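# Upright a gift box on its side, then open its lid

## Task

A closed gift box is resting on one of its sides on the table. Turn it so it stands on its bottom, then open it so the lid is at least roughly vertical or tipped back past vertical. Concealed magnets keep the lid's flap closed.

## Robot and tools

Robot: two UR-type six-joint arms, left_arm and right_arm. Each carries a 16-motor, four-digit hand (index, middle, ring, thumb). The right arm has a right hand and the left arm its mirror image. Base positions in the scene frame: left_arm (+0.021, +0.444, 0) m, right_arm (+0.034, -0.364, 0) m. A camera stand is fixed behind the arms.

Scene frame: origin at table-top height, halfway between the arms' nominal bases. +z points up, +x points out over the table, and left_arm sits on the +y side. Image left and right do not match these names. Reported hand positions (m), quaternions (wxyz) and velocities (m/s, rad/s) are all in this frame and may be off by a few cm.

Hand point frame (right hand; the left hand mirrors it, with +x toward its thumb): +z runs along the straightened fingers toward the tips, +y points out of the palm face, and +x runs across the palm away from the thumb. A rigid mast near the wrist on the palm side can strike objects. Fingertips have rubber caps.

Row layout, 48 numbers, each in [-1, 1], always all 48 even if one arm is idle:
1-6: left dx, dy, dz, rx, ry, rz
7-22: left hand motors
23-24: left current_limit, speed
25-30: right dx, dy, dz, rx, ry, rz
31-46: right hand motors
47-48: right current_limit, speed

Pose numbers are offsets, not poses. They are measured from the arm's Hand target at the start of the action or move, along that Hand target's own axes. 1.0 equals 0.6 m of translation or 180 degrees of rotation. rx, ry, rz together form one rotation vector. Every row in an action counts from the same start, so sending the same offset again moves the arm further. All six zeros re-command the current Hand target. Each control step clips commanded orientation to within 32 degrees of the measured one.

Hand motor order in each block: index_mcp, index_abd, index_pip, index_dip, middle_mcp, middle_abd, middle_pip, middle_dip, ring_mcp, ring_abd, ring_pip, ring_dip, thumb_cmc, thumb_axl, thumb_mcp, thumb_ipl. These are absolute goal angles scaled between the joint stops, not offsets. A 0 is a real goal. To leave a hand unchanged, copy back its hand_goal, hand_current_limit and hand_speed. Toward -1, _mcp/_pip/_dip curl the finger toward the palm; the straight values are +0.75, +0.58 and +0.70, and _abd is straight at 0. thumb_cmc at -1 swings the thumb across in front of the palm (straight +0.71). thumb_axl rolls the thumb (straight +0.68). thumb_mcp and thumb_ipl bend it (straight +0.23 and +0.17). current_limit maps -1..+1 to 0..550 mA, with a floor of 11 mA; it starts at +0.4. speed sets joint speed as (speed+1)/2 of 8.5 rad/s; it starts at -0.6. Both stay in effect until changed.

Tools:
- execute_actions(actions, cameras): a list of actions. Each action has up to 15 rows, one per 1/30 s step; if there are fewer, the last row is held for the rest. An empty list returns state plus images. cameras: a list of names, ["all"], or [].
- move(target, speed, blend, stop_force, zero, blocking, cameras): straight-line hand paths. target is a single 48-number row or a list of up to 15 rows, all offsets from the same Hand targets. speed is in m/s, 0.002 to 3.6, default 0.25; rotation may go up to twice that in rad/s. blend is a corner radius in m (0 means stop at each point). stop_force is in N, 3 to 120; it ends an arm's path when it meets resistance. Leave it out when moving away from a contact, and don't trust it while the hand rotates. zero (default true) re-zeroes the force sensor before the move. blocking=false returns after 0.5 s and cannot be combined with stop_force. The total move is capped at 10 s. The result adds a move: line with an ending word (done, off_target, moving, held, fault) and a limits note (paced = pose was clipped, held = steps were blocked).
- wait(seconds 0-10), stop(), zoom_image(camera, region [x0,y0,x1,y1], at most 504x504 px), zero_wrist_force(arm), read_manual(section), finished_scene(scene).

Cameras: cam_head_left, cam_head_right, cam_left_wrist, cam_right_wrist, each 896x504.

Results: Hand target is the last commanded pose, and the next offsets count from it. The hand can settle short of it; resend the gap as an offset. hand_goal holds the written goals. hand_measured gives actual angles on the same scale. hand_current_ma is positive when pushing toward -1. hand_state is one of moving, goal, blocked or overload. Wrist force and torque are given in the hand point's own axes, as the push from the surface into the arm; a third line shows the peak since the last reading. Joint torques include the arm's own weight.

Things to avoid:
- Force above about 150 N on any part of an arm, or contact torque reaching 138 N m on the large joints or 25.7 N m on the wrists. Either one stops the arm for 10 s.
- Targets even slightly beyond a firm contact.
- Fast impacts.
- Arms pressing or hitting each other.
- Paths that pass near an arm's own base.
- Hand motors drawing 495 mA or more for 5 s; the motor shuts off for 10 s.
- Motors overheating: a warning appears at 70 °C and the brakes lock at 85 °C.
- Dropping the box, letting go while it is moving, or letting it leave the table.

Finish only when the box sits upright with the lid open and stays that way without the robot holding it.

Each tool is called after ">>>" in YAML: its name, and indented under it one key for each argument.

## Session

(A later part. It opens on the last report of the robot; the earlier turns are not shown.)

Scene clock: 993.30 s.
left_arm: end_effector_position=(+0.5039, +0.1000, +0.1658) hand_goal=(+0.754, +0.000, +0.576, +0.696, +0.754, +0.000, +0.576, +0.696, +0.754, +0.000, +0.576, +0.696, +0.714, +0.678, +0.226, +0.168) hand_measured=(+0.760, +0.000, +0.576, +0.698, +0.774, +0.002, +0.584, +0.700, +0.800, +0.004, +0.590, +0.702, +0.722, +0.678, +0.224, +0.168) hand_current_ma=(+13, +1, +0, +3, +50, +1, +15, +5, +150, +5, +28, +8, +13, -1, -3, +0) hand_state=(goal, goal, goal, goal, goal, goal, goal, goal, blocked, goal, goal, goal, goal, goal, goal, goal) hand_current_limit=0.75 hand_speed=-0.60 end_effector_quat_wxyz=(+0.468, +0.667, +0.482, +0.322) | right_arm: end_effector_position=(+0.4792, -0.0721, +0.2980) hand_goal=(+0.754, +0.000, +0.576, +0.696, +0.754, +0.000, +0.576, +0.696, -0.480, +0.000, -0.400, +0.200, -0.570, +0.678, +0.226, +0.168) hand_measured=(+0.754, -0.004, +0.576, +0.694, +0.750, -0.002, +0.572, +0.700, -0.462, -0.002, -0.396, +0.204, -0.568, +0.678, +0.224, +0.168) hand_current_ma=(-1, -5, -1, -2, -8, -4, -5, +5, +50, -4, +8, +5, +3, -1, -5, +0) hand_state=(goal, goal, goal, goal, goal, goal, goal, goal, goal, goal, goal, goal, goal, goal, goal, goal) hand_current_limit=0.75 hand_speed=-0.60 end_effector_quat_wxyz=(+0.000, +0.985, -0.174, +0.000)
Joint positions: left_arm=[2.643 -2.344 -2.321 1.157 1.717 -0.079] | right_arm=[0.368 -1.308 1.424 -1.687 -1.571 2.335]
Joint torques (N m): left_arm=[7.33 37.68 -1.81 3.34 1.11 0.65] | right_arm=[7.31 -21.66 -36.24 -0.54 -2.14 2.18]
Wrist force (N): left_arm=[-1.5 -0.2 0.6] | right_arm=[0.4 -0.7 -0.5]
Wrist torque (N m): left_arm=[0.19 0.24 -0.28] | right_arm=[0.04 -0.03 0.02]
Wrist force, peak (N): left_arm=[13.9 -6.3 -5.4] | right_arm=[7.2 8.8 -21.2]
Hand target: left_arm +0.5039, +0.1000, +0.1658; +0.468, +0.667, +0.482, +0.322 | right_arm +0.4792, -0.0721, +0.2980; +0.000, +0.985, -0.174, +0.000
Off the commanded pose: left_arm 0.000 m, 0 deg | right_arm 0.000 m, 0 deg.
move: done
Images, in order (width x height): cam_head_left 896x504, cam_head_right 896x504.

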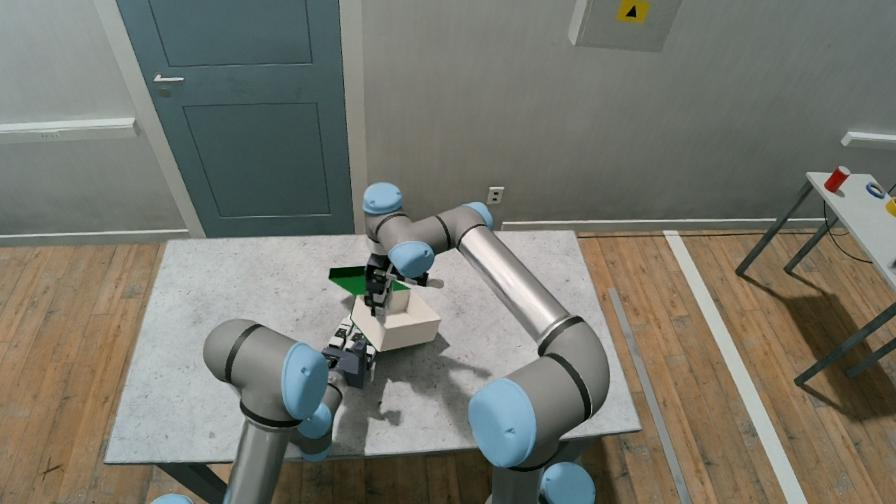

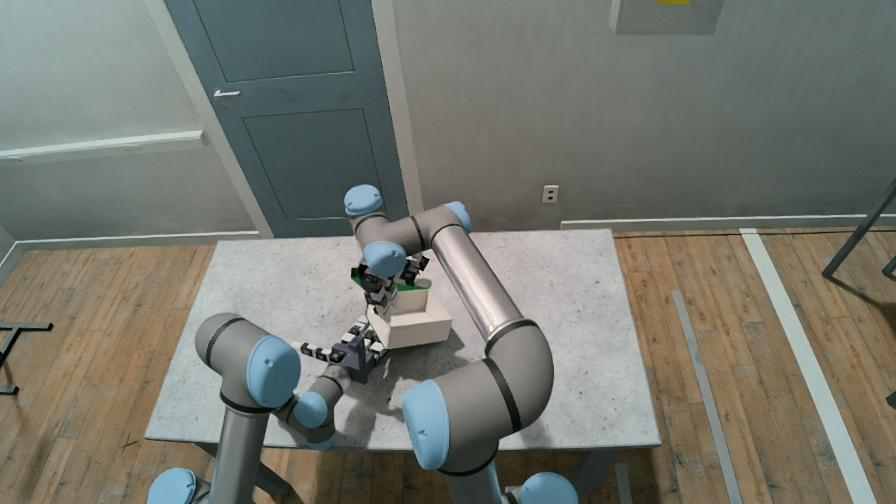

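>>> move:
  target:
    - [0,0,0,0,0,0,0.754,0,0.576,0.696,0.754,0,0.576,0.696,0.754,0,0.576,0.696,0.714,0.678,0.226,0.168,0.75,-0.6,0,0,-0.25,0,0,0,0.754,0,0.576,0.696,0.754,0,0.576,0.696,-0.48,0,-0.4,0.2,-0.57,0.678,0.226,0.168,0.75,-0.6]
  speed: 0.07
  cameras: ["cam_head_left"]

>>> zoom_image:
  camera: "cam_head_left"
  region: [320, 240, 500, 400]

>>> move:
  target:
    - [0,-0.0658,0.0239,0,0,0,0.754,0,0.576,0.696,0.754,0,0.576,0.696,0.754,0,0.576,0.696,0.714,0.678,0.226,0.168,0.75,-0.6,0,0,0,0,0,0,0.754,0,0.576,0.696,0.754,0,0.576,0.696,-0.48,0,-0.4,0.2,-0.57,0.678,0.226,0.168,0.75,-0.6]
  speed: 0.02
  stop_force: 6
  cameras: ["cam_head_left","cam_head_right","cam_left_wrist"]

>>> zoom_image:
  camera: "cam_head_left"
  region: [320, 240, 500, 400]

>>> zoom_image:
  camera: "cam_head_right"
  region: [320, 240, 500, 400]

Scene clock: 1013.50 s.
left_arm: end_effector_position=(+0.5039, +0.1000, +0.1658) hand_goal=(+0.754, +0.000, +0.576, +0.696, +0.754, +0.000, +0.576, +0.696, +0.754, +0.000, +0.576, +0.696, +0.714, +0.678, +0.226, +0.168) hand_measured=(+0.760, +0.000, +0.576, +0.698, +0.774, +0.002, +0.584, +0.700, +0.800, +0.004, +0.590, +0.702, +0.722, +0.678, +0.224, +0.168) hand_current_ma=(+13, +1, +0, +3, +50, +1, +15, +5, +150, +5, +28, +8, +13, -1, -3, +0) hand_state=(goal, goal, goal, goal, goal, goal, goal, goal, blocked, goal, goal, goal, goal, goal, goal, goal) hand_current_limit=0.75 hand_speed=-0.60 end_effector_quat_wxyz=(+0.468, +0.667, +0.482, +0.322) | right_arm: end_effector_position=(+0.4792, -0.0721, +0.4479) hand_goal=(+0.754, +0.000, +0.576, +0.696, +0.754, +0.000, +0.576, +0.696, -0.480, +0.000, -0.400, +0.200, -0.570, +0.678, +0.226, +0.168) hand_measured=(+0.754, -0.004, +0.576, +0.694, +0.750, -0.002, +0.572, +0.700, -0.462, -0.002, -0.396, +0.204, -0.568, +0.678, +0.224, +0.168) hand_current_ma=(-1, -4, -1, -2, -8, -4, -5, +5, +50, -4, +8, +5, +3, -1, -5, +0) hand_state=(goal, goal, goal, goal, goal, goal, goal, goal, goal, goal, goal, goal, goal, goal, goal, goal) hand_current_limit=0.75 hand_speed=-0.60 end_effector_quat_wxyz=(+0.000, +0.985, -0.174, +0.000)
Joint positions: left_arm=[2.643 -2.344 -2.321 1.157 1.717 -0.079] | right_arm=[0.368 -1.277 0.998 -1.292 -1.571 2.335]
Joint torques (N m): left_arm=[7.96 47.95 -7.12 4.66 1.78 0.04] | right_arm=[2.68 -21.85 -35.75 -0.58 -1.68 1.94]
Wrist force (N): left_arm=[-1.6 -0.3 0.6] | right_arm=[0.6 -1.0 -0.4]
Wrist torque (N m): left_arm=[0.20 0.27 -0.29] | right_arm=[0.02 -0.04 0.04]
Wrist force, peak (N): left_arm=[-1.7 -0.7 0.7] | right_arm=[0.8 -1.2 -0.5]
Hand target: left_arm +0.5039, +0.1000, +0.1658; +0.468, +0.667, +0.482, +0.322 | right_arm +0.4792, -0.0721, +0.4480; +0.000, +0.985, -0.174, +0.000
Off the commanded pose: left_arm 0.000 m, 0 deg | right_arm 0.000 m, 0 deg.
move: done
Images, in order (width x height): cam_head_left 896x504.

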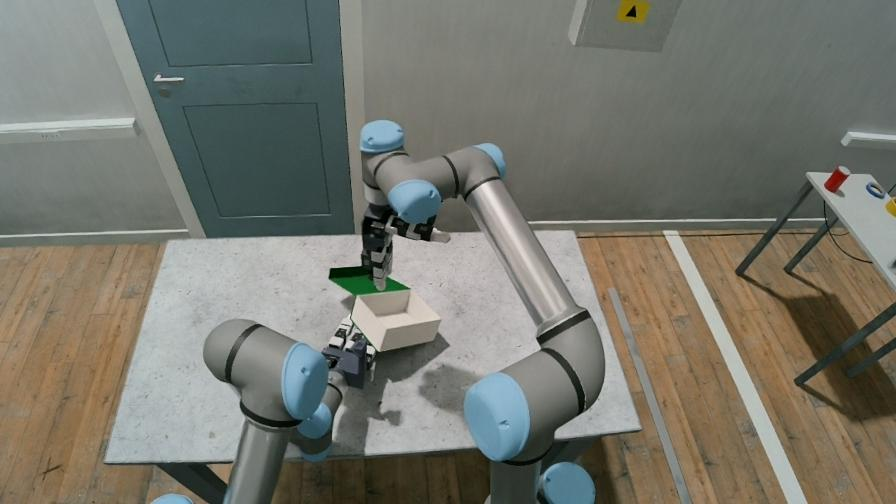

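Scaled by 2.800 from the camera's 896x504 image, which has a finer 1280x720 frame.

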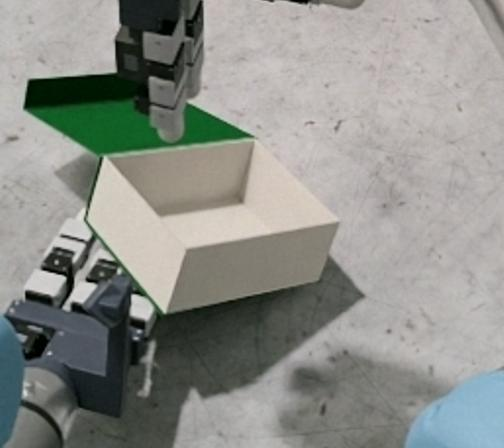

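Scene clock: 1014.60 s.
left_arm: end_effector_position=(+0.5037, +0.0998, +0.1541) hand_goal=(+0.754, +0.000, +0.576, +0.696, +0.754, +0.000, +0.576, +0.696, +0.754, +0.000, +0.576, +0.696, +0.714, +0.678, +0.226, +0.168) hand_measured=(+0.762, +0.000, +0.576, +0.698, +0.770, +0.002, +0.584, +0.700, +0.790, +0.004, +0.582, +0.700, +0.722, +0.678, +0.224, +0.168) hand_current_ma=(+16, +1, +0, +3, +41, +1, +13, +5, +109, +5, +9, +5, +16, -1, -3, +0) hand_state=(goal, goal, goal, goal, goal, goal, goal, goal, blocked, goal, goal, goal, goal, goal, goal, goal) hand_current_limit=0.75 hand_speed=-0.60 end_effector_quat_wxyz=(+0.468, +0.667, +0.482, +0.322) | right_arm: end_effector_position=(+0.4792, -0.0721, +0.4480) hand_goal=(+0.754, +0.000, +0.576, +0.696, +0.754, +0.000, +0.576, +0.696, -0.480, +0.000, -0.400, +0.200, -0.570, +0.678, +0.226, +0.168) hand_measured=(+0.754, -0.004, +0.576, +0.694, +0.750, -0.002, +0.572, +0.700, -0.462, -0.002, -0.396, +0.204, -0.568, +0.678, +0.224, +0.168) hand_current_ma=(-1, -4, -1, -2, -8, -4, -5, +5, +50, -4, +8, +5, +3, -1, -5, +0) hand_state=(goal, goal, goal, goal, goal, goal, goal, goal, goal, goal, goal, goal, goal, goal, goal, goal) hand_current_limit=0.75 hand_speed=-0.60 end_effector_quat_wxyz=(+0.000, +0.985, -0.174, +0.000)
Joint positions: left_arm=[2.642 -2.38 -2.313 1.184 1.718 -0.079] | right_arm=[0.368 -1.277 0.997 -1.291 -1.571 2.335]
Joint torques (N m): left_arm=[0.98 37.3 2.26 3.39 0.31 0.45] | right_arm=[2.87 -21.87 -35.59 -0.64 0.13 2.16]
Wrist force (N): left_arm=[-1.6 -0.1 0.7] | right_arm=[0.6 -1.1 -0.1]
Wrist torque (N m): left_arm=[0.12 0.27 -0.24] | right_arm=[-0.02 -0.04 0.04]
Wrist force, peak (N): left_arm=[-1.7 -1.3 0.8] | right_arm=[0.8 -1.3 -0.2]
Hand target: left_arm +0.5037, +0.0998, +0.1541; +0.468, +0.667, +0.482, +0.322 (not the last commanded pose) | right_arm +0.4792, -0.0721, +0.4480; +0.000, +0.985, -0.174, +0.000
Off the commanded pose: left_arm 0.030 m, 0 deg | right_arm 0.000 m, 0 deg.
FORCE FAULT: contact force on the left arm reached its limit, and that arm stopped. The contact can be on any part of that arm, not only on its tool. That arm's remaining commands of this call were not run. That arm is still stopped at the end of this call. That arm stays stopped for about 10 more seconds. Until then a move that you send moves the other arm only, and its call returns only when the move has ended. Once the stop has ended, the next robot result says so. If the stop ends while you think or write, that arm runs what you send next, counted from a new Hand target: where the arm stands when the stop ends. While its stop runs, that arm, its gripper or tool too, takes no new command. Until it ends, the stop uses up actions while you think or wait. An arm that is not stopped still takes commands.
move: fault (left_arm)
Images, in order (width x height): cam_head_left 896x504, cam_head_right 896x504, cam_left_wrist 896x504.

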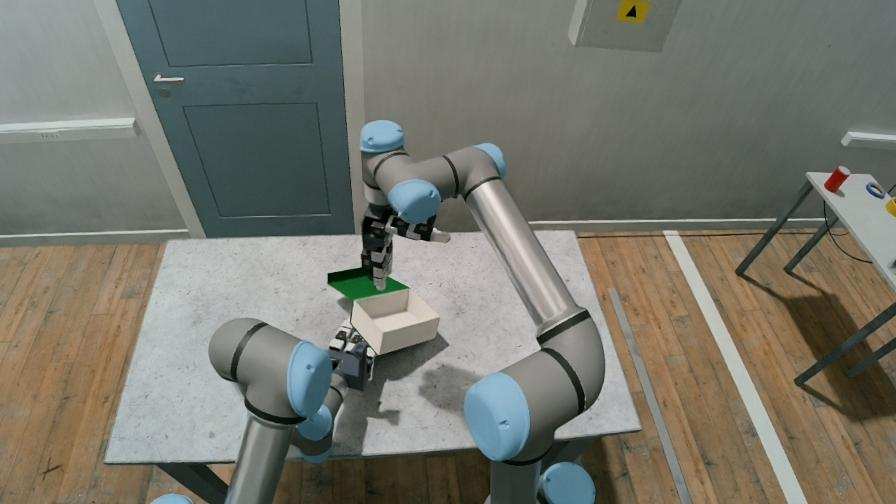

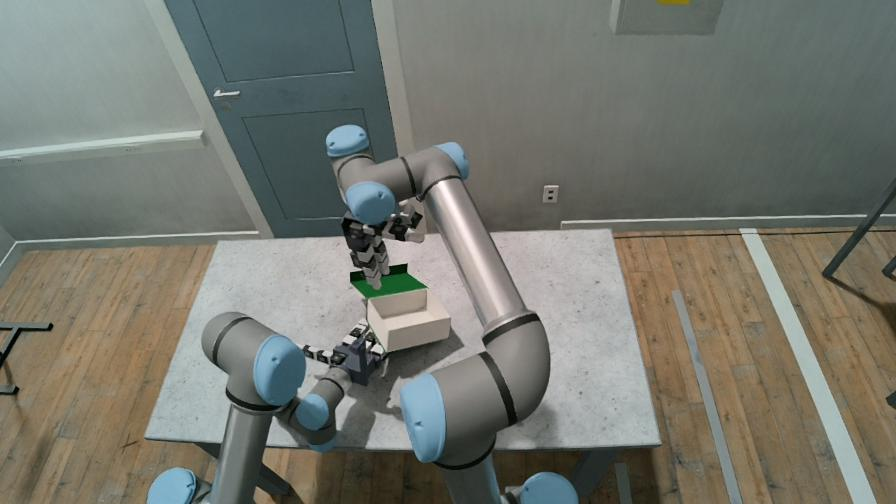

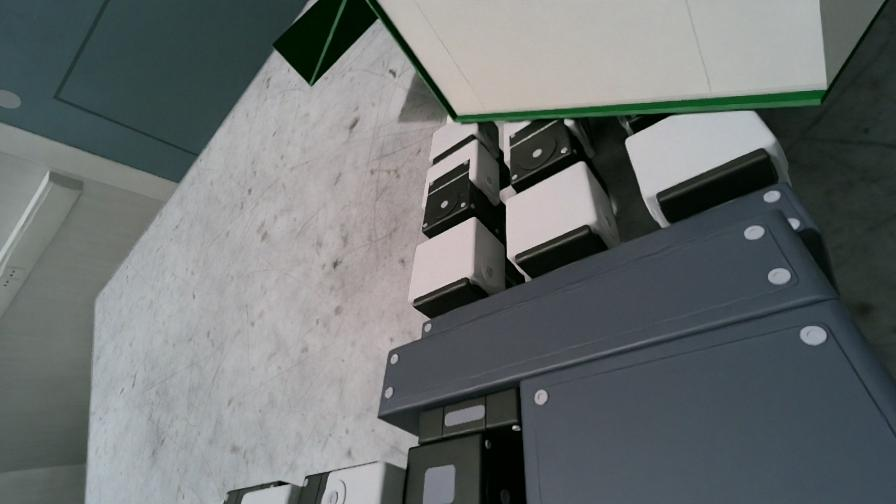

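Scaled by 2.800 from the camera's 896x504 image, which has a finer 1280x720 frame.

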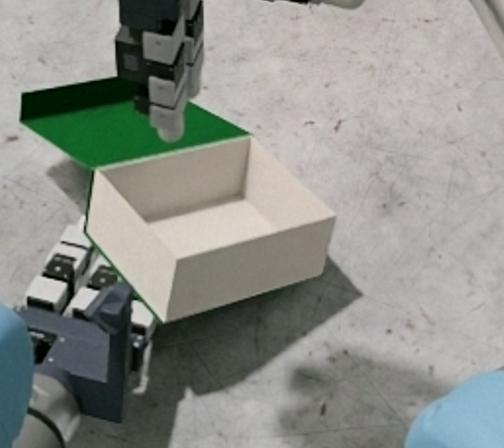

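Scaled by 2.800 from the camera's 896x504 image, which has a finer 1280x720 frame.

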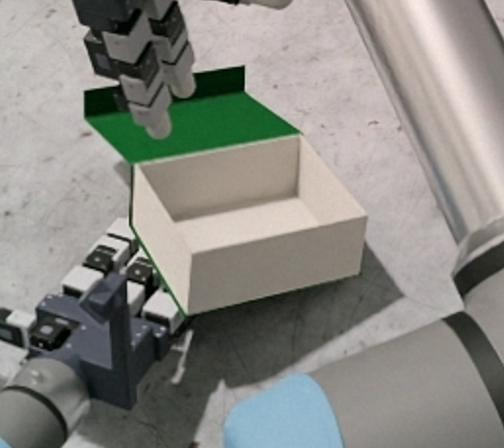

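>>> wait:
  seconds: 9

>>> execute_actions:
  actions: []
  cameras: ["cam_left_wrist"]

Scene clock: 1051.20 s.
left_arm: end_effector_position=(+0.5037, +0.0998, +0.1541) hand_goal=(+0.754, +0.000, +0.576, +0.696, +0.754, +0.000, +0.576, +0.696, +0.754, +0.000, +0.576, +0.696, +0.714, +0.678, +0.226, +0.168) hand_measured=(+0.762, +0.000, +0.576, +0.698, +0.770, +0.002, +0.584, +0.700, +0.790, +0.004, +0.582, +0.700, +0.722, +0.678, +0.224, +0.168) hand_current_ma=(+16, +1, +0, +3, +41, +1, +13, +5, +109, +5, +9, +5, +16, -1, -3, +0) hand_state=(goal, goal, goal, goal, goal, goal, goal, goal, blocked, goal, goal, goal, goal, goal, goal, goal) hand_current_limit=0.75 hand_speed=-0.60 end_effector_quat_wxyz=(+0.468, +0.667, +0.482, +0.322) | right_arm: end_effector_position=(+0.4792, -0.0721, +0.4480) hand_goal=(+0.754, +0.000, +0.576, +0.696, +0.754, +0.000, +0.576, +0.696, -0.480, +0.000, -0.400, +0.200, -0.570, +0.678, +0.226, +0.168) hand_measured=(+0.754, -0.004, +0.576, +0.694, +0.750, -0.002, +0.572, +0.700, -0.462, -0.002, -0.396, +0.204, -0.568, +0.678, +0.224, +0.168) hand_current_ma=(-1, -4, -1, -2, -8, -4, -5, +5, +50, -4, +8, +5, +3, -1, -5, +0) hand_state=(goal, goal, goal, goal, goal, goal, goal, goal, goal, goal, goal, goal, goal, goal, goal, goal) hand_current_limit=0.75 hand_speed=-0.60 end_effector_quat_wxyz=(+0.000, +0.985, -0.174, +0.000)
Joint positions: left_arm=[2.642 -2.38 -2.313 1.184 1.718 -0.079] | right_arm=[0.368 -1.277 0.997 -1.291 -1.571 2.335]
Joint torques (N m): left_arm=[0.93 39.29 2.54 2.99 0.05 0.48] | right_arm=[7.33 -22.29 -35.2 -0.65 1.93 2.02]
Wrist force (N): left_arm=[-1.8 0.0 0.5] | right_arm=[0.7 -1.2 -0.4]
Wrist torque (N m): left_arm=[0.14 0.29 -0.26] | right_arm=[-0.02 -0.05 0.05]
Wrist force, peak (N): left_arm=[-2.0 -0.1 0.9] | right_arm=[0.9 -1.5 -0.3]
Hand target: left_arm +0.5037, +0.0998, +0.1541; +0.468, +0.667, +0.482, +0.322 (not the last commanded pose) | right_arm +0.4792, -0.0721, +0.4480; +0.000, +0.985, -0.174, +0.000
Off the commanded pose: left_arm 0.030 m, 0 deg | right_arm 0.000 m, 0 deg.
FORCE FAULT, CONTINUED: the left arm's stop, for the force fault that an earlier result reported, is over. The rest of the stop counts as 19 of the actions that you can send in this scene. That arm's target is now where it stood when the stop ended, not its last command. That arm accepts commands again.
wait: 9.00 s; at rest from the start

Scene clock: 1051.20 s.
left_arm: end_effector_position=(+0.5037, +0.0998, +0.1541) hand_goal=(+0.754, +0.000, +0.576, +0.696, +0.754, +0.000, +0.576, +0.696, +0.754, +0.000, +0.576, +0.696, +0.714, +0.678, +0.226, +0.168) hand_measured=(+0.762, +0.000, +0.576, +0.698, +0.770, +0.002, +0.584, +0.700, +0.790, +0.004, +0.582, +0.700, +0.722, +0.678, +0.224, +0.168) hand_current_ma=(+16, +1, +0, +3, +41, +1, +13, +5, +109, +5, +9, +5, +16, -1, -3, +0) hand_state=(goal, goal, goal, goal, goal, goal, goal, goal, blocked, goal, goal, goal, goal, goal, goal, goal) hand_current_limit=0.75 hand_speed=-0.60 end_effector_quat_wxyz=(+0.468, +0.667, +0.482, +0.322) | right_arm: end_effector_position=(+0.4792, -0.0721, +0.4480) hand_goal=(+0.754, +0.000, +0.576, +0.696, +0.754, +0.000, +0.576, +0.696, -0.480, +0.000, -0.400, +0.200, -0.570, +0.678, +0.226, +0.168) hand_measured=(+0.754, -0.004, +0.576, +0.694, +0.750, -0.002, +0.572, +0.700, -0.462, -0.002, -0.396, +0.204, -0.568, +0.678, +0.224, +0.168) hand_current_ma=(-1, -4, -1, -2, -8, -4, -5, +5, +50, -4, +8, +5, +3, -1, -5, +0) hand_state=(goal, goal, goal, goal, goal, goal, goal, goal, goal, goal, goal, goal, goal, goal, goal, goal) hand_current_limit=0.75 hand_speed=-0.60 end_effector_quat_wxyz=(+0.000, +0.985, -0.174, +0.000)
Joint positions: left_arm=[2.642 -2.38 -2.313 1.184 1.718 -0.079] | right_arm=[0.368 -1.277 0.997 -1.291 -1.571 2.335]
Joint velocities: within noise
Joint torques (N m): left_arm=[0.93 39.29 2.54 2.99 0.05 0.48] | right_arm=[7.33 -22.29 -35.2 -0.65 1.93 2.02]
Motor temperatures (°C): left_arm=[24 31 25 30 33 28] | right_arm=[25 28 24 26 30 30]
Wrist force (N): left_arm=[-1.8 0.0 0.5] | right_arm=[0.7 -1.2 -0.4]
Wrist torque (N m): left_arm=[0.14 0.29 -0.26] | right_arm=[-0.02 -0.05 0.05]
Wrist force, peak (N): left_arm=[-1.8 0.0 0.5] | right_arm=[0.7 -1.2 -0.4]
Hand target: left_arm +0.5037, +0.0998, +0.1541; +0.468, +0.667, +0.482, +0.322 (not the last commanded pose) | right_arm +0.4792, -0.0721, +0.4480; +0.000, +0.985, -0.174, +0.000
Off the commanded pose: left_arm 0.030 m, 0 deg | right_arm 0.000 m, 0 deg.
Images, in order (width x height): cam_left_wrist 896x504.

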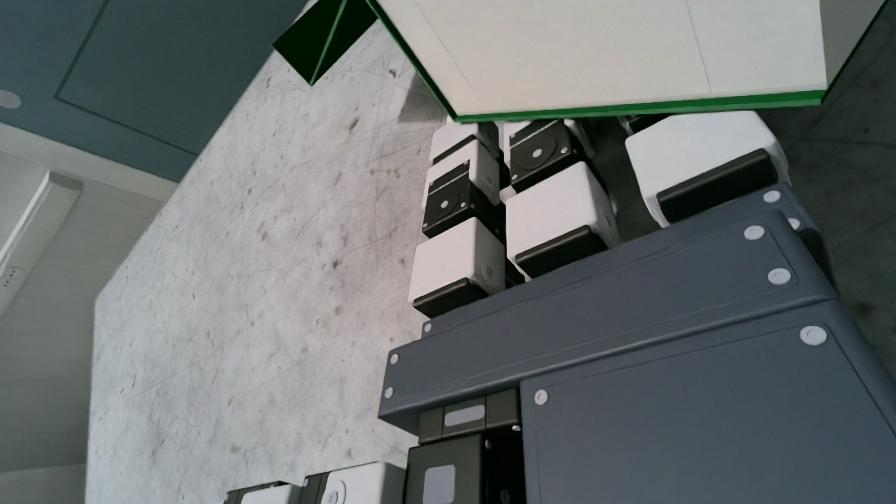

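>>> move:
  target:
    - [0,0.01,-0.004,0,0,0,0.754,0,0.576,0.696,0.754,0,0.576,0.696,0.754,0,0.576,0.696,0.714,0.678,0.226,0.168,0.75,-0.6,0,0,0,0,0,0,0.754,0,0.576,0.696,0.754,0,0.576,0.696,-0.48,0,-0.4,0.2,-0.57,0.678,0.226,0.168,0.75,-0.6]
    - [0,-0.015,-0.074,0,0,0,0.754,0,0.576,0.696,0.754,0,0.576,0.696,0.754,0,0.576,0.696,0.714,0.678,0.226,0.168,0.75,-0.6,0,0,0,0,0,0,0.754,0,0.576,0.696,0.754,0,0.576,0.696,-0.48,0,-0.4,0.2,-0.57,0.678,0.226,0.168,0.75,-0.6]
  speed: 0.02
  cameras: ["cam_head_left","cam_left_wrist"]

>>> zoom_image:
  camera: "cam_head_left"
  region: [320, 240, 500, 400]

Scene clock: 1066.40 s.
left_arm: end_effector_position=(+0.4617, +0.1146, +0.1614) hand_goal=(+0.754, +0.000, +0.576, +0.696, +0.754, +0.000, +0.576, +0.696, +0.754, +0.000, +0.576, +0.696, +0.714, +0.678, +0.226, +0.168) hand_measured=(+0.762, +0.000, +0.576, +0.698, +0.770, +0.002, +0.584, +0.700, +0.790, +0.004, +0.590, +0.702, +0.722, +0.678, +0.224, +0.168) hand_current_ma=(+16, +1, +0, +3, +41, +1, +13, +5, +109, +5, +29, +10, +16, -1, -3, +0) hand_state=(goal, goal, goal, goal, goal, goal, goal, goal, blocked, goal, goal, goal, goal, goal, goal, goal) hand_current_limit=0.75 hand_speed=-0.60 end_effector_quat_wxyz=(+0.468, +0.667, +0.482, +0.322) | right_arm: end_effector_position=(+0.4792, -0.0721, +0.4480) hand_goal=(+0.754, +0.000, +0.576, +0.696, +0.754, +0.000, +0.576, +0.696, -0.480, +0.000, -0.400, +0.200, -0.570, +0.678, +0.226, +0.168) hand_measured=(+0.754, -0.004, +0.576, +0.694, +0.750, -0.002, +0.572, +0.700, -0.462, -0.002, -0.396, +0.204, -0.568, +0.678, +0.224, +0.168) hand_current_ma=(-1, -4, -1, -2, -8, -4, -5, +5, +50, -4, +8, +5, +3, -1, -5, +0) hand_state=(goal, goal, goal, goal, goal, goal, goal, goal, goal, goal, goal, goal, goal, goal, goal, goal) hand_current_limit=0.75 hand_speed=-0.60 end_effector_quat_wxyz=(+0.000, +0.985, -0.174, +0.000)
Joint positions: left_arm=[2.619 -2.359 -2.422 1.271 1.74 -0.088] | right_arm=[0.368 -1.277 0.997 -1.291 -1.571 2.335]
Joint torques (N m): left_arm=[-6.99 22.5 -8.25 5.49 2.05 -1.26] | right_arm=[7 -22.33 -35.36 -0.74 1.94 2.01]
Wrist force (N): left_arm=[-1.7 -0.2 0.8] | right_arm=[0.8 -0.9 -0.3]
Wrist torque (N m): left_arm=[0.19 0.33 -0.23] | right_arm=[0.02 -0.07 0.06]
Wrist force, peak (N): left_arm=[-1.9 -0.2 1.1] | right_arm=[0.8 -1.3 -0.5]
Hand target: left_arm +0.4615, +0.1146, +0.1614; +0.468, +0.667, +0.482, +0.322 | right_arm +0.4792, -0.0721, +0.4480; +0.000, +0.985, -0.174, +0.000
Off the commanded pose: left_arm 0.000 m, 0 deg | right_arm 0.000 m, 0 deg.
move: done
Images, in order (width x height): cam_head_left 896x504, cam_left_wrist 896x504.

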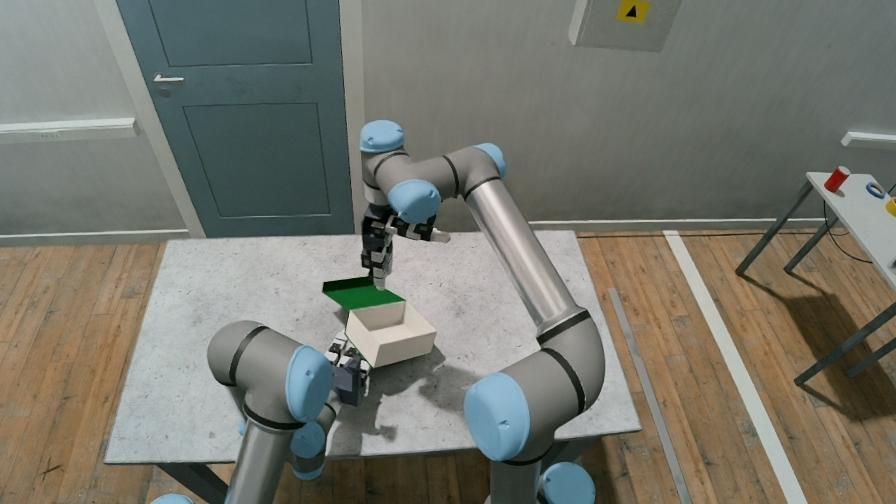

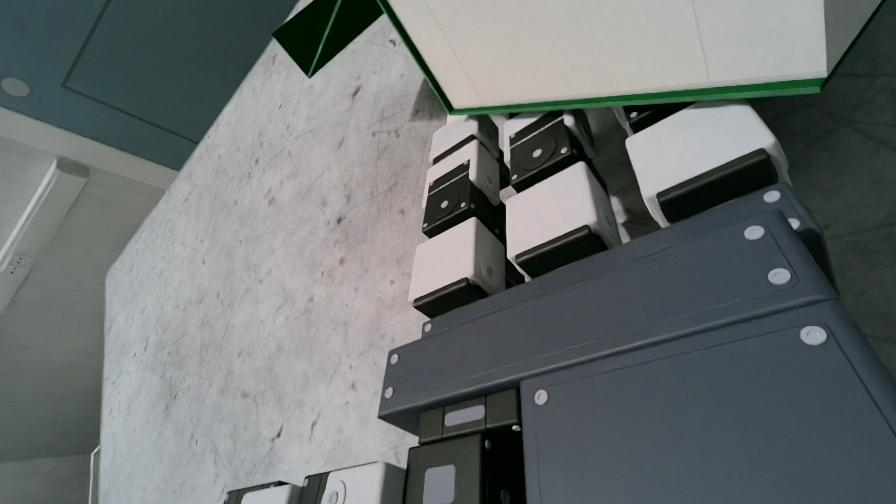

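Scaled by 2.800 from the camera's 896x504 image, which has a finer 1280x720 frame.

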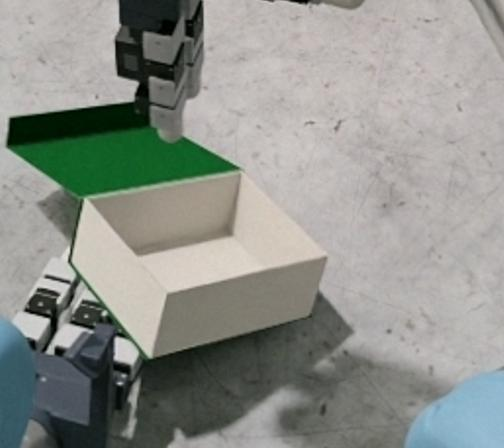

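>>> move:
  target:
    - [0,0,0,0,0,0,0.754,0,0.576,0.696,0.754,0,0.576,0.696,0.754,0,0.576,0.696,0.714,0.678,0.226,0.168,0.75,-0.6,-0.201,0.092,0,0,0,0.311,0.754,0,0.576,0.696,0.754,0,0.576,0.696,-0.48,0,-0.4,0.2,-0.57,0.678,0.226,0.168,0.75,-0.6]
    - [0,0,0,0,0,0,0.754,0,0.576,0.696,0.754,0,0.576,0.696,0.754,0,0.576,0.696,0.714,0.678,0.226,0.168,0.75,-0.6,-0.201,0.092,0.3,0,0,0.311,0.754,0,0.576,0.696,0.754,0,0.576,0.696,-0.48,0,-0.4,0.2,-0.57,0.678,0.226,0.168,0.75,-0.6]
  speed: 0.2
  cameras: ["cam_head_left","cam_head_right"]

>>> zoom_image:
  camera: "cam_head_left"
  region: [320, 240, 500, 400]

>>> zoom_image:
  camera: "cam_head_right"
  region: [320, 240, 500, 400]

Scene clock: 1102.10 s.
left_arm: end_effector_position=(+0.4615, +0.1146, +0.1614) hand_goal=(+0.754, +0.000, +0.576, +0.696, +0.754, +0.000, +0.576, +0.696, +0.754, +0.000, +0.576, +0.696, +0.714, +0.678, +0.226, +0.168) hand_measured=(+0.762, +0.000, +0.576, +0.698, +0.770, +0.002, +0.584, +0.700, +0.790, +0.004, +0.590, +0.702, +0.722, +0.678, +0.224, +0.168) hand_current_ma=(+16, +1, +0, +3, +41, +1, +13, +5, +109, +5, +29, +10, +16, -1, -3, +0) hand_state=(goal, goal, goal, goal, goal, goal, goal, goal, blocked, goal, goal, goal, goal, goal, goal, goal) hand_current_limit=0.75 hand_speed=-0.60 end_effector_quat_wxyz=(+0.468, +0.667, +0.482, +0.322) | right_arm: end_effector_position=(+0.3470, -0.0827, +0.2681) hand_goal=(+0.754, +0.000, +0.576, +0.696, +0.754, +0.000, +0.576, +0.696, -0.480, +0.000, -0.400, +0.200, -0.570, +0.678, +0.226, +0.168) hand_measured=(+0.754, -0.004, +0.576, +0.694, +0.750, -0.002, +0.572, +0.700, -0.462, -0.002, -0.396, +0.204, -0.568, +0.678, +0.224, +0.168) hand_current_ma=(-1, -4, -1, -2, -8, -4, -5, +5, +48, -4, +8, +5, +3, -1, -5, +0) hand_state=(goal, goal, goal, goal, goal, goal, goal, goal, goal, goal, goal, goal, goal, goal, goal, goal) hand_current_limit=0.75 hand_speed=-0.60 end_effector_quat_wxyz=(+0.000, +0.788, -0.616, +0.000)
Joint positions: left_arm=[2.618 -2.359 -2.423 1.271 1.74 -0.088] | right_arm=[0.286 -1.598 1.829 -1.802 -1.571 3.23]
Joint torques (N m): left_arm=[-5.07 22.58 -10.45 5.57 1.48 -0.72] | right_arm=[-6.23 -8.82 -14.81 -3.83 2.69 1.99]
Wrist force (N): left_arm=[-1.7 -0.2 0.7] | right_arm=[0.4 -0.6 -0.6]
Wrist torque (N m): left_arm=[0.22 0.32 -0.22] | right_arm=[0.06 -0.11 0.04]
Wrist force, peak (N): left_arm=[-2.0 -0.3 0.9] | right_arm=[0.7 -1.0 -1.7]
Hand target: left_arm +0.4615, +0.1146, +0.1614; +0.468, +0.667, +0.482, +0.322 | right_arm +0.3470, -0.0827, +0.2680; +0.000, +0.788, -0.616, +0.000
Off the commanded pose: left_arm 0.000 m, 0 deg | right_arm 0.000 m, 0 deg.
move: done
Images, in order (width x height): cam_head_left 896x504, cam_head_right 896x504.

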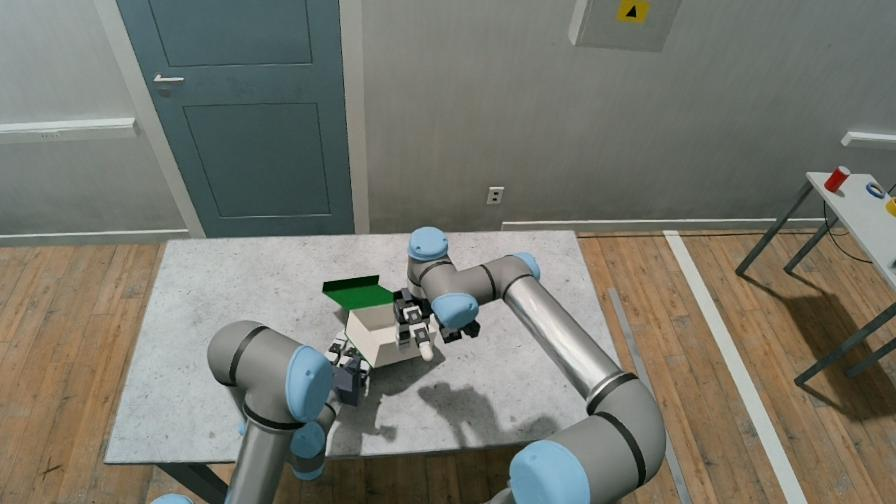

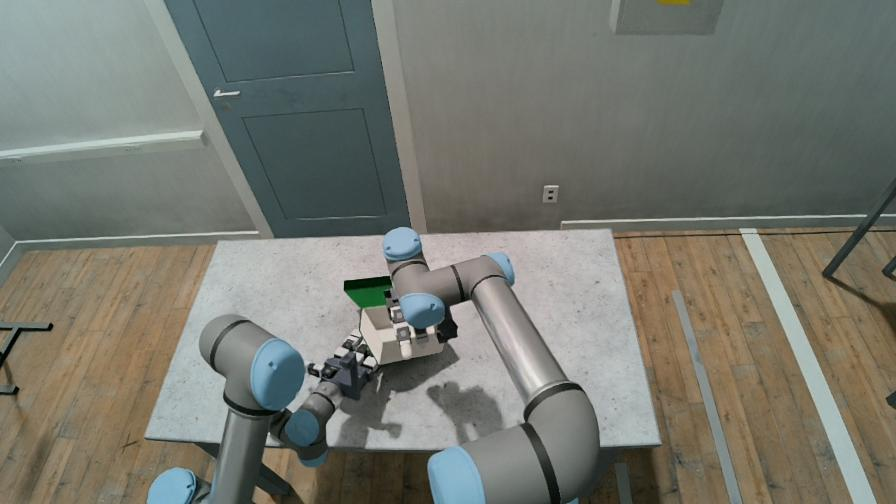

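Scaled by 2.800 from the camera's 896x504 image, which has a finer 1280x720 frame.

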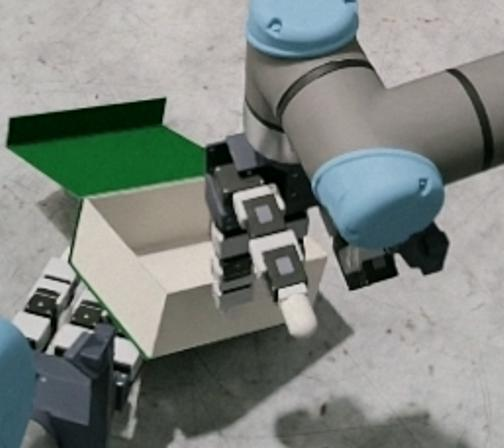

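Scaled by 2.800 from the camera's 896x504 image, which has a finer 1280x720 frame.

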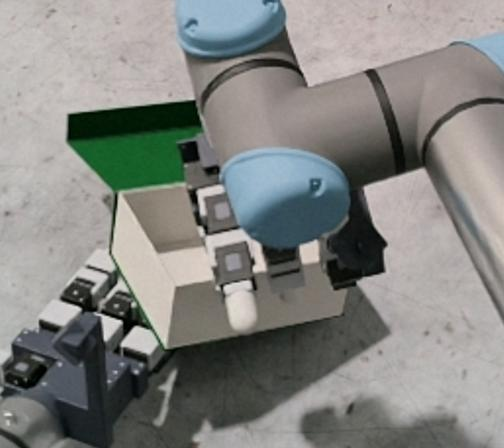

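>>> move:
  target:
    - [0,0,0,0,0,0,0.754,0,0.576,0.696,0.754,0,0.576,0.696,0.754,0,0.576,0.696,0.714,0.678,0.226,0.168,0.75,-0.6,0,0.04,0,0,0,0,0.754,0,0.576,0.696,0.754,0,0.576,0.696,-0.48,0,-0.4,0.2,-0.57,0.678,0.226,0.168,0.75,-0.6]
    - [0,0,0,0,0,0,0.754,0,0.576,0.696,0.754,0,0.576,0.696,0.754,0,0.576,0.696,0.714,0.678,0.226,0.168,0.75,-0.6,0,0.04,0.163,0,0,0,0.754,0,0.576,0.696,0.754,0,0.576,0.696,-0.48,0,-0.4,0.2,-0.57,0.678,0.226,0.168,0.75,-0.6]
  speed: 0.08
  cameras: []

>>> move:
  target:
    - [0,0,0,0,0,0,0.754,0,0.576,0.696,0.754,0,0.576,0.696,0.754,0,0.576,0.696,0.714,0.678,0.226,0.168,0.75,-0.6,0,-0.1,0,0,0,0,0.754,0,0.576,0.696,0.754,0,0.576,0.696,-0.48,0,-0.4,0.2,-0.57,0.678,0.226,0.168,0.75,-0.6]
  speed: 0.015
  stop_force: 3
  cameras: ["cam_head_left","cam_head_right"]

>>> zoom_image:
  camera: "cam_head_left"
  region: [320, 240, 500, 400]

>>> zoom_image:
  camera: "cam_head_right"
  region: [320, 240, 500, 400]

Scene clock: 1120.70 s.
left_arm: end_effector_position=(+0.4615, +0.1146, +0.1614) hand_goal=(+0.754, +0.000, +0.576, +0.696, +0.754, +0.000, +0.576, +0.696, +0.754, +0.000, +0.576, +0.696, +0.714, +0.678, +0.226, +0.168) hand_measured=(+0.762, +0.000, +0.576, +0.698, +0.770, +0.002, +0.584, +0.700, +0.790, +0.004, +0.590, +0.702, +0.722, +0.678, +0.224, +0.168) hand_current_ma=(+16, +1, +0, +3, +41, +1, +13, +5, +109, +5, +29, +10, +16, -1, -3, +0) hand_state=(goal, goal, goal, goal, goal, goal, goal, goal, blocked, goal, goal, goal, goal, goal, goal, goal) hand_current_limit=0.75 hand_speed=-0.60 end_effector_quat_wxyz=(+0.468, +0.667, +0.482, +0.322) | right_arm: end_effector_position=(+0.3238, -0.0885, +0.1703) hand_goal=(+0.754, +0.000, +0.576, +0.696, +0.754, +0.000, +0.576, +0.696, -0.480, +0.000, -0.400, +0.200, -0.570, +0.678, +0.226, +0.168) hand_measured=(+0.754, -0.004, +0.576, +0.694, +0.750, -0.002, +0.572, +0.700, -0.462, -0.002, -0.396, +0.204, -0.568, +0.678, +0.224, +0.168) hand_current_ma=(-1, -4, -1, -2, -8, -4, -5, +5, +48, -4, +8, +5, +3, -1, -5, +0) hand_state=(goal, goal, goal, goal, goal, goal, goal, goal, goal, goal, goal, goal, goal, goal, goal, goal) hand_current_limit=0.75 hand_speed=-0.60 end_effector_quat_wxyz=(+0.000, +0.788, -0.616, +0.000)
Joint positions: left_arm=[2.618 -2.359 -2.423 1.271 1.74 -0.088] | right_arm=[0.291 -1.565 2.064 -2.07 -1.571 3.235]
Joint torques (N m): left_arm=[-4.8 22.99 -9.94 5.45 0.72 -0.28] | right_arm=[5.05 -8.01 -12.1 -4.06 1.5 2.06]
Wrist force (N): left_arm=[-1.7 -0.1 0.8] | right_arm=[0.3 -0.8 -0.6]
Wrist torque (N m): left_arm=[0.24 0.34 -0.23] | right_arm=[0.06 -0.10 0.03]
Wrist force, peak (N): left_arm=[-2.0 -0.1 0.9] | right_arm=[0.8 -1.4 -0.5]
Hand target: left_arm +0.4615, +0.1146, +0.1614; +0.468, +0.667, +0.482, +0.322 | right_arm +0.3238, -0.0885, +0.1702; +0.000, +0.788, -0.616, +0.000
Off the commanded pose: left_arm 0.000 m, 0 deg | right_arm 0.000 m, 0 deg.
move: done
No camera images: "cameras" was empty.

Scene clock: 1125.70 s.
left_arm: end_effector_position=(+0.4615, +0.1146, +0.1614) hand_goal=(+0.754, +0.000, +0.576, +0.696, +0.754, +0.000, +0.576, +0.696, +0.754, +0.000, +0.576, +0.696, +0.714, +0.678, +0.226, +0.168) hand_measured=(+0.768, +0.000, +0.580, +0.698, +0.772, +0.002, +0.584, +0.700, +0.780, +0.004, +0.582, +0.700, +0.722, +0.678, +0.224, +0.168) hand_current_ma=(+34, +1, +7, +3, +43, +1, +14, +5, +73, +5, +12, +6, +16, -1, -3, +0) hand_state=(goal, goal, goal, goal, goal, goal, goal, goal, blocked, goal, goal, goal, goal, goal, goal, goal) hand_current_limit=0.75 hand_speed=-0.60 end_effector_quat_wxyz=(+0.468, +0.667, +0.482, +0.322) | right_arm: end_effector_position=(+0.3820, -0.0740, +0.1702) hand_goal=(+0.754, +0.000, +0.576, +0.696, +0.754, +0.000, +0.576, +0.696, -0.480, +0.000, -0.400, +0.200, -0.570, +0.678, +0.226, +0.168) hand_measured=(+0.748, -0.004, +0.576, +0.694, +0.750, -0.002, +0.572, +0.700, -0.462, -0.002, -0.396, +0.204, -0.568, +0.678, +0.224, +0.168) hand_current_ma=(-11, -4, -1, -2, -8, -4, -5, +5, +48, -4, +8, +5, +3, -1, -5, +0) hand_state=(goal, goal, goal, goal, goal, goal, goal, goal, goal, goal, goal, goal, goal, goal, goal, goal) hand_current_limit=0.75 hand_speed=-0.60 end_effector_quat_wxyz=(+0.000, +0.788, -0.616, +0.000)
Joint positions: left_arm=[2.618 -2.359 -2.423 1.271 1.74 -0.088] | right_arm=[0.28 -1.432 1.92 -2.058 -1.571 3.224]
Joint torques (N m): left_arm=[-3.35 22.46 -8.5 3.82 0.16 -0.15] | right_arm=[-6.46 -13.86 -34.04 -0.83 2.32 -1.67]
Wrist force (N): left_arm=[-1.6 0.7 0.5] | right_arm=[0.6 -0.4 -0.6]
Wrist torque (N m): left_arm=[0.20 0.31 -0.32] | right_arm=[0.03 -0.11 0.21]
Wrist force, peak (N): left_arm=[-2.0 -0.2 0.9] | right_arm=[0.4 -1.0 -0.6]
Hand target: left_arm +0.4615, +0.1146, +0.1614; +0.468, +0.667, +0.482, +0.322 | right_arm +0.3820, -0.0740, +0.1702; +0.000, +0.788, -0.616, +0.000
Off the commanded pose: left_arm 0.000 m, 0 deg | right_arm 0.000 m, 0 deg.
move: done
Images, in order (width x height): cam_head_left 896x504, cam_head_right 896x504.

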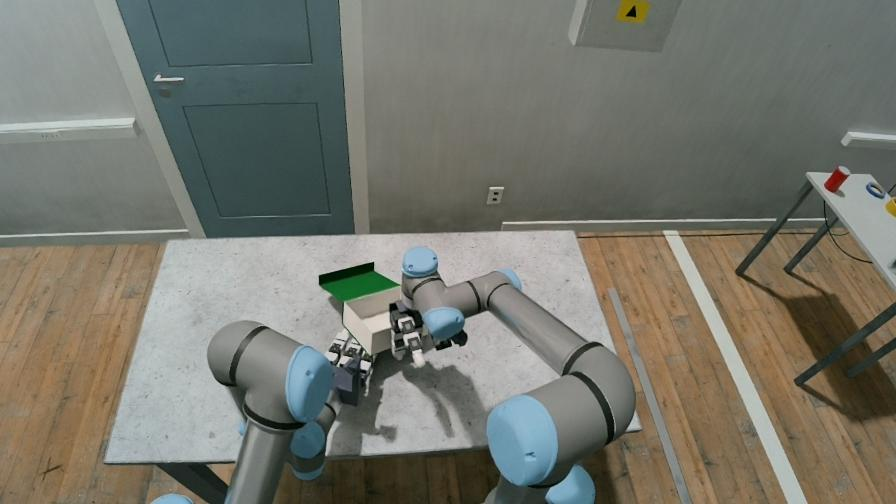

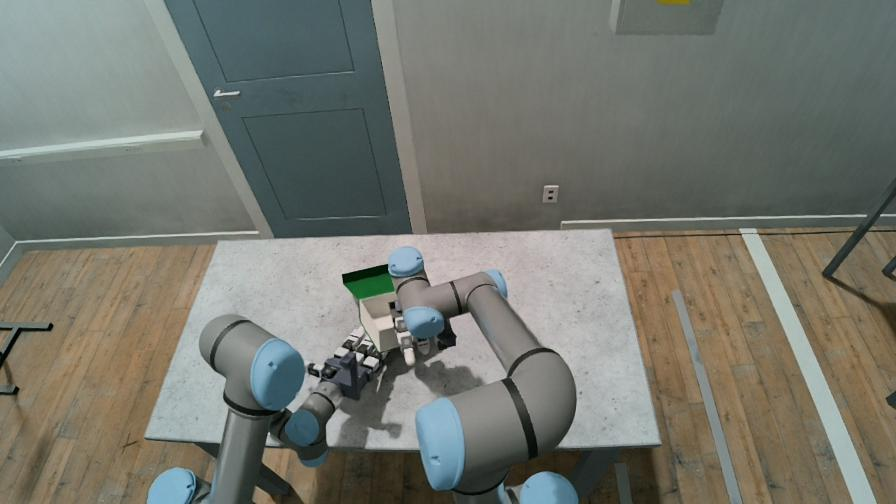

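Scaled by 2.800 from the camera's 896x504 image, which has a finer 1280x720 frame.

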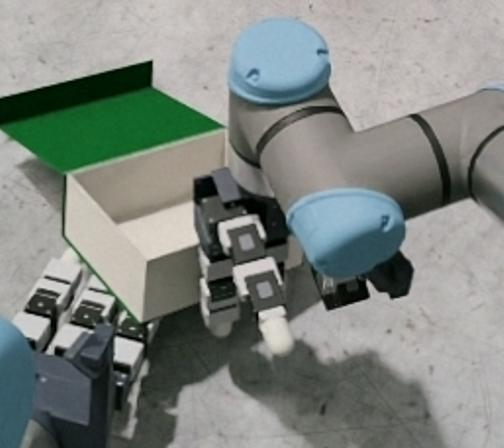

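Scaled by 2.800 from the camera's 896x504 image, which has a finer 1280x720 frame.

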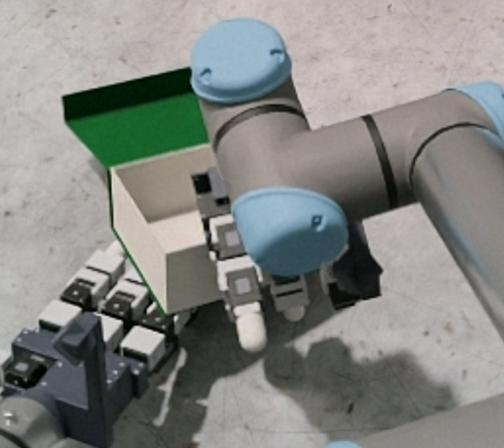

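>>> move:
  target:
    - [0,-0.02,-0.063,0,0,0,0.754,0,0.576,0.696,0.754,0,0.576,0.696,0.754,0,0.576,0.696,0.714,0.678,0.226,0.168,0.75,-0.6,0,0,0,0,0,0,0.754,0,0.576,0.696,0.754,0,0.576,0.696,-0.48,0,-0.4,0.2,-0.57,0.678,0.226,0.168,0.75,-0.6]
  speed: 0.02
  cameras: ["cam_head_left","cam_head_right","cam_left_wrist"]

>>> zoom_image:
  camera: "cam_head_left"
  region: [320, 240, 500, 400]

>>> zoom_image:
  camera: "cam_head_right"
  region: [320, 240, 500, 400]

Scene clock: 1140.23 s.
left_arm: end_effector_position=(+0.4243, +0.1277, +0.1636) hand_goal=(+0.754, +0.000, +0.576, +0.696, +0.754, +0.000, +0.576, +0.696, +0.754, +0.000, +0.576, +0.696, +0.714, +0.678, +0.226, +0.168) hand_measured=(+0.768, +0.000, +0.580, +0.698, +0.774, +0.002, +0.586, +0.700, +0.778, +0.004, +0.582, +0.700, +0.722, +0.678, +0.224, +0.168) hand_current_ma=(+34, +1, +7, +3, +53, +1, +18, +5, +65, +5, +11, +6, +16, -1, -3, +0) hand_state=(goal, goal, goal, goal, blocked, goal, goal, goal, blocked, goal, goal, goal, goal, goal, goal, goal) hand_current_limit=0.75 hand_speed=-0.60 end_effector_quat_wxyz=(+0.468, +0.667, +0.482, +0.322) | right_arm: end_effector_position=(+0.3820, -0.0740, +0.1702) hand_goal=(+0.754, +0.000, +0.576, +0.696, +0.754, +0.000, +0.576, +0.696, -0.480, +0.000, -0.400, +0.200, -0.570, +0.678, +0.226, +0.168) hand_measured=(+0.748, -0.004, +0.576, +0.694, +0.750, -0.002, +0.572, +0.700, -0.462, -0.002, -0.396, +0.204, -0.568, +0.678, +0.224, +0.168) hand_current_ma=(-11, -4, -1, -2, -8, -4, -5, +5, +48, -4, +8, +5, +3, -1, -5, +0) hand_state=(goal, goal, goal, goal, goal, goal, goal, goal, goal, goal, goal, goal, goal, goal, goal, goal) hand_current_limit=0.75 hand_speed=-0.60 end_effector_quat_wxyz=(+0.000, +0.788, -0.616, +0.000)
Joint positions: left_arm=[2.591 -2.366 -2.512 1.365 1.765 -0.098] | right_arm=[0.28 -1.432 1.92 -2.058 -1.571 3.224]
Joint torques (N m): left_arm=[-5.52 20.19 -11.59 5.46 1.73 -1.06] | right_arm=[-6.43 -14.53 -32.95 -0.74 -0.7 -1.73]
Wrist force (N): left_arm=[-1.6 0.6 0.3] | right_arm=[0.4 -0.8 -0.5]
Wrist torque (N m): left_arm=[0.23 0.32 -0.28] | right_arm=[0.06 -0.12 0.21]
Wrist force, peak (N): left_arm=[-2.1 0.5 0.7] | right_arm=[0.8 -1.0 -0.8]
Hand target: left_arm +0.4241, +0.1277, +0.1636; +0.468, +0.667, +0.482, +0.322 | right_arm +0.3820, -0.0740, +0.1702; +0.000, +0.788, -0.616, +0.000
Off the commanded pose: left_arm 0.000 m, 0 deg | right_arm 0.000 m, 0 deg.
move: done
Images, in order (width x height): cam_head_left 896x504, cam_head_right 896x504, cam_left_wrist 896x504.

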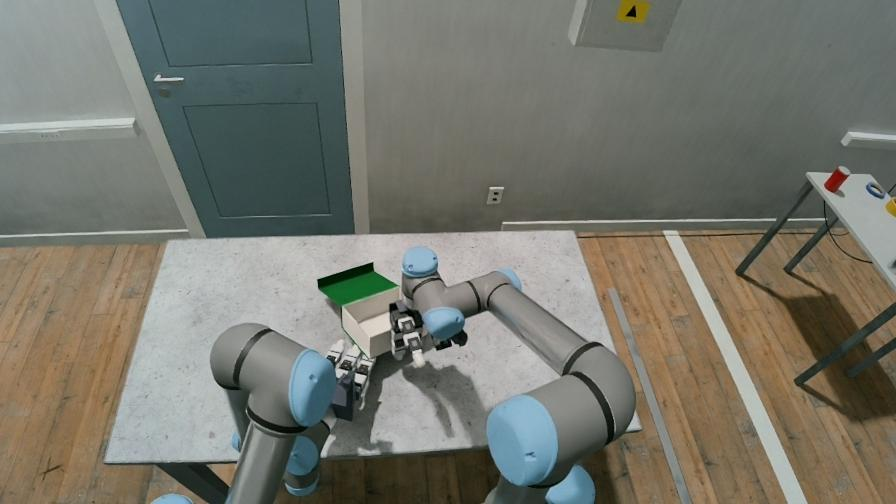

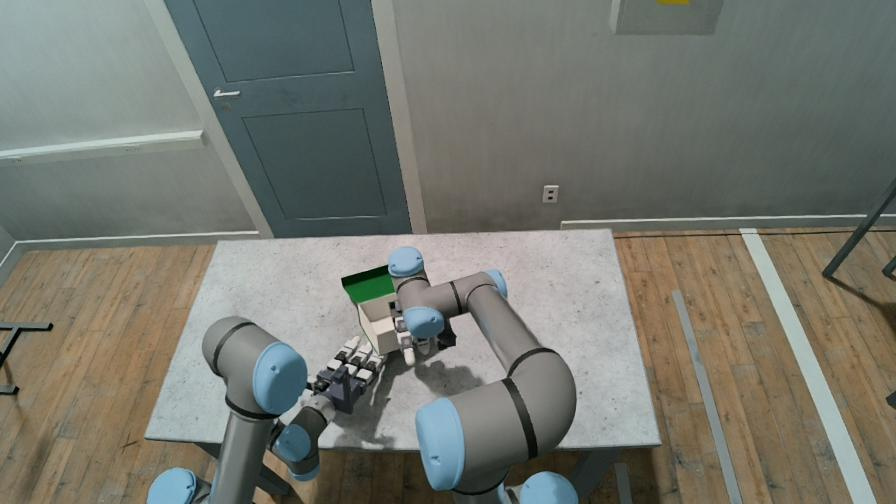

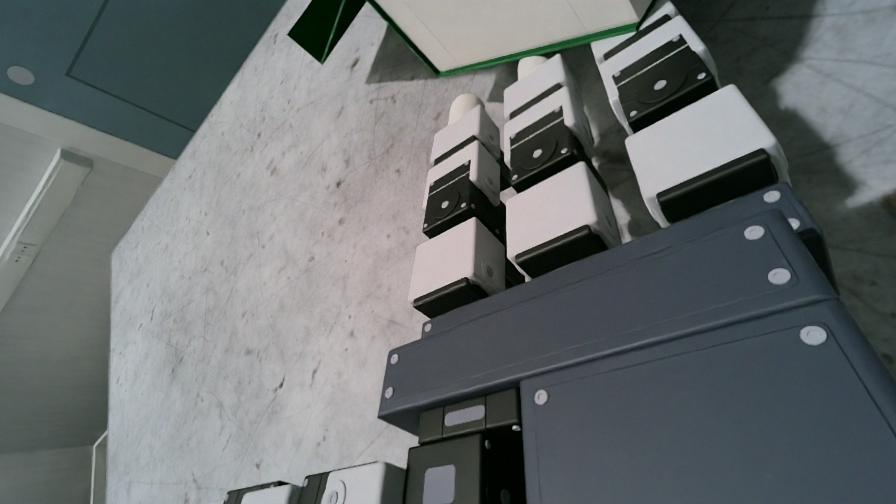

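Scaled by 2.800 from the camera's 896x504 image, which has a finer 1280x720 frame.

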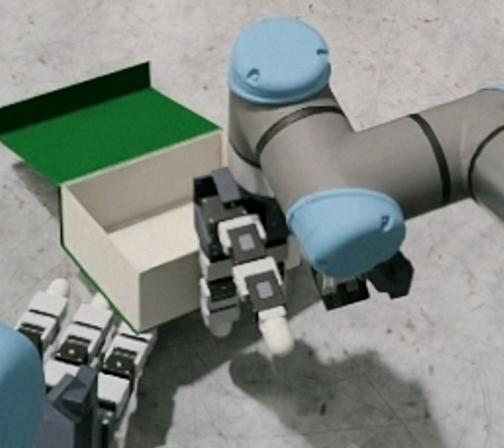

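Scaled by 2.800 from the camera's 896x504 image, which has a finer 1280x720 frame.

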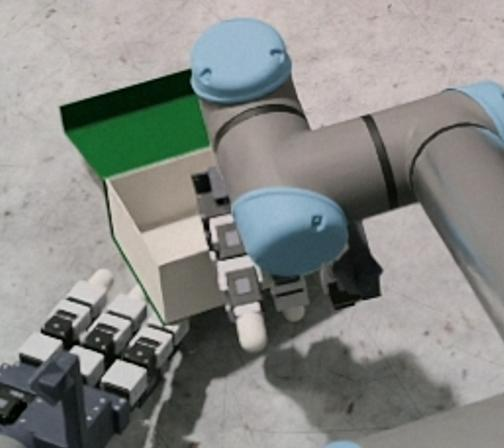

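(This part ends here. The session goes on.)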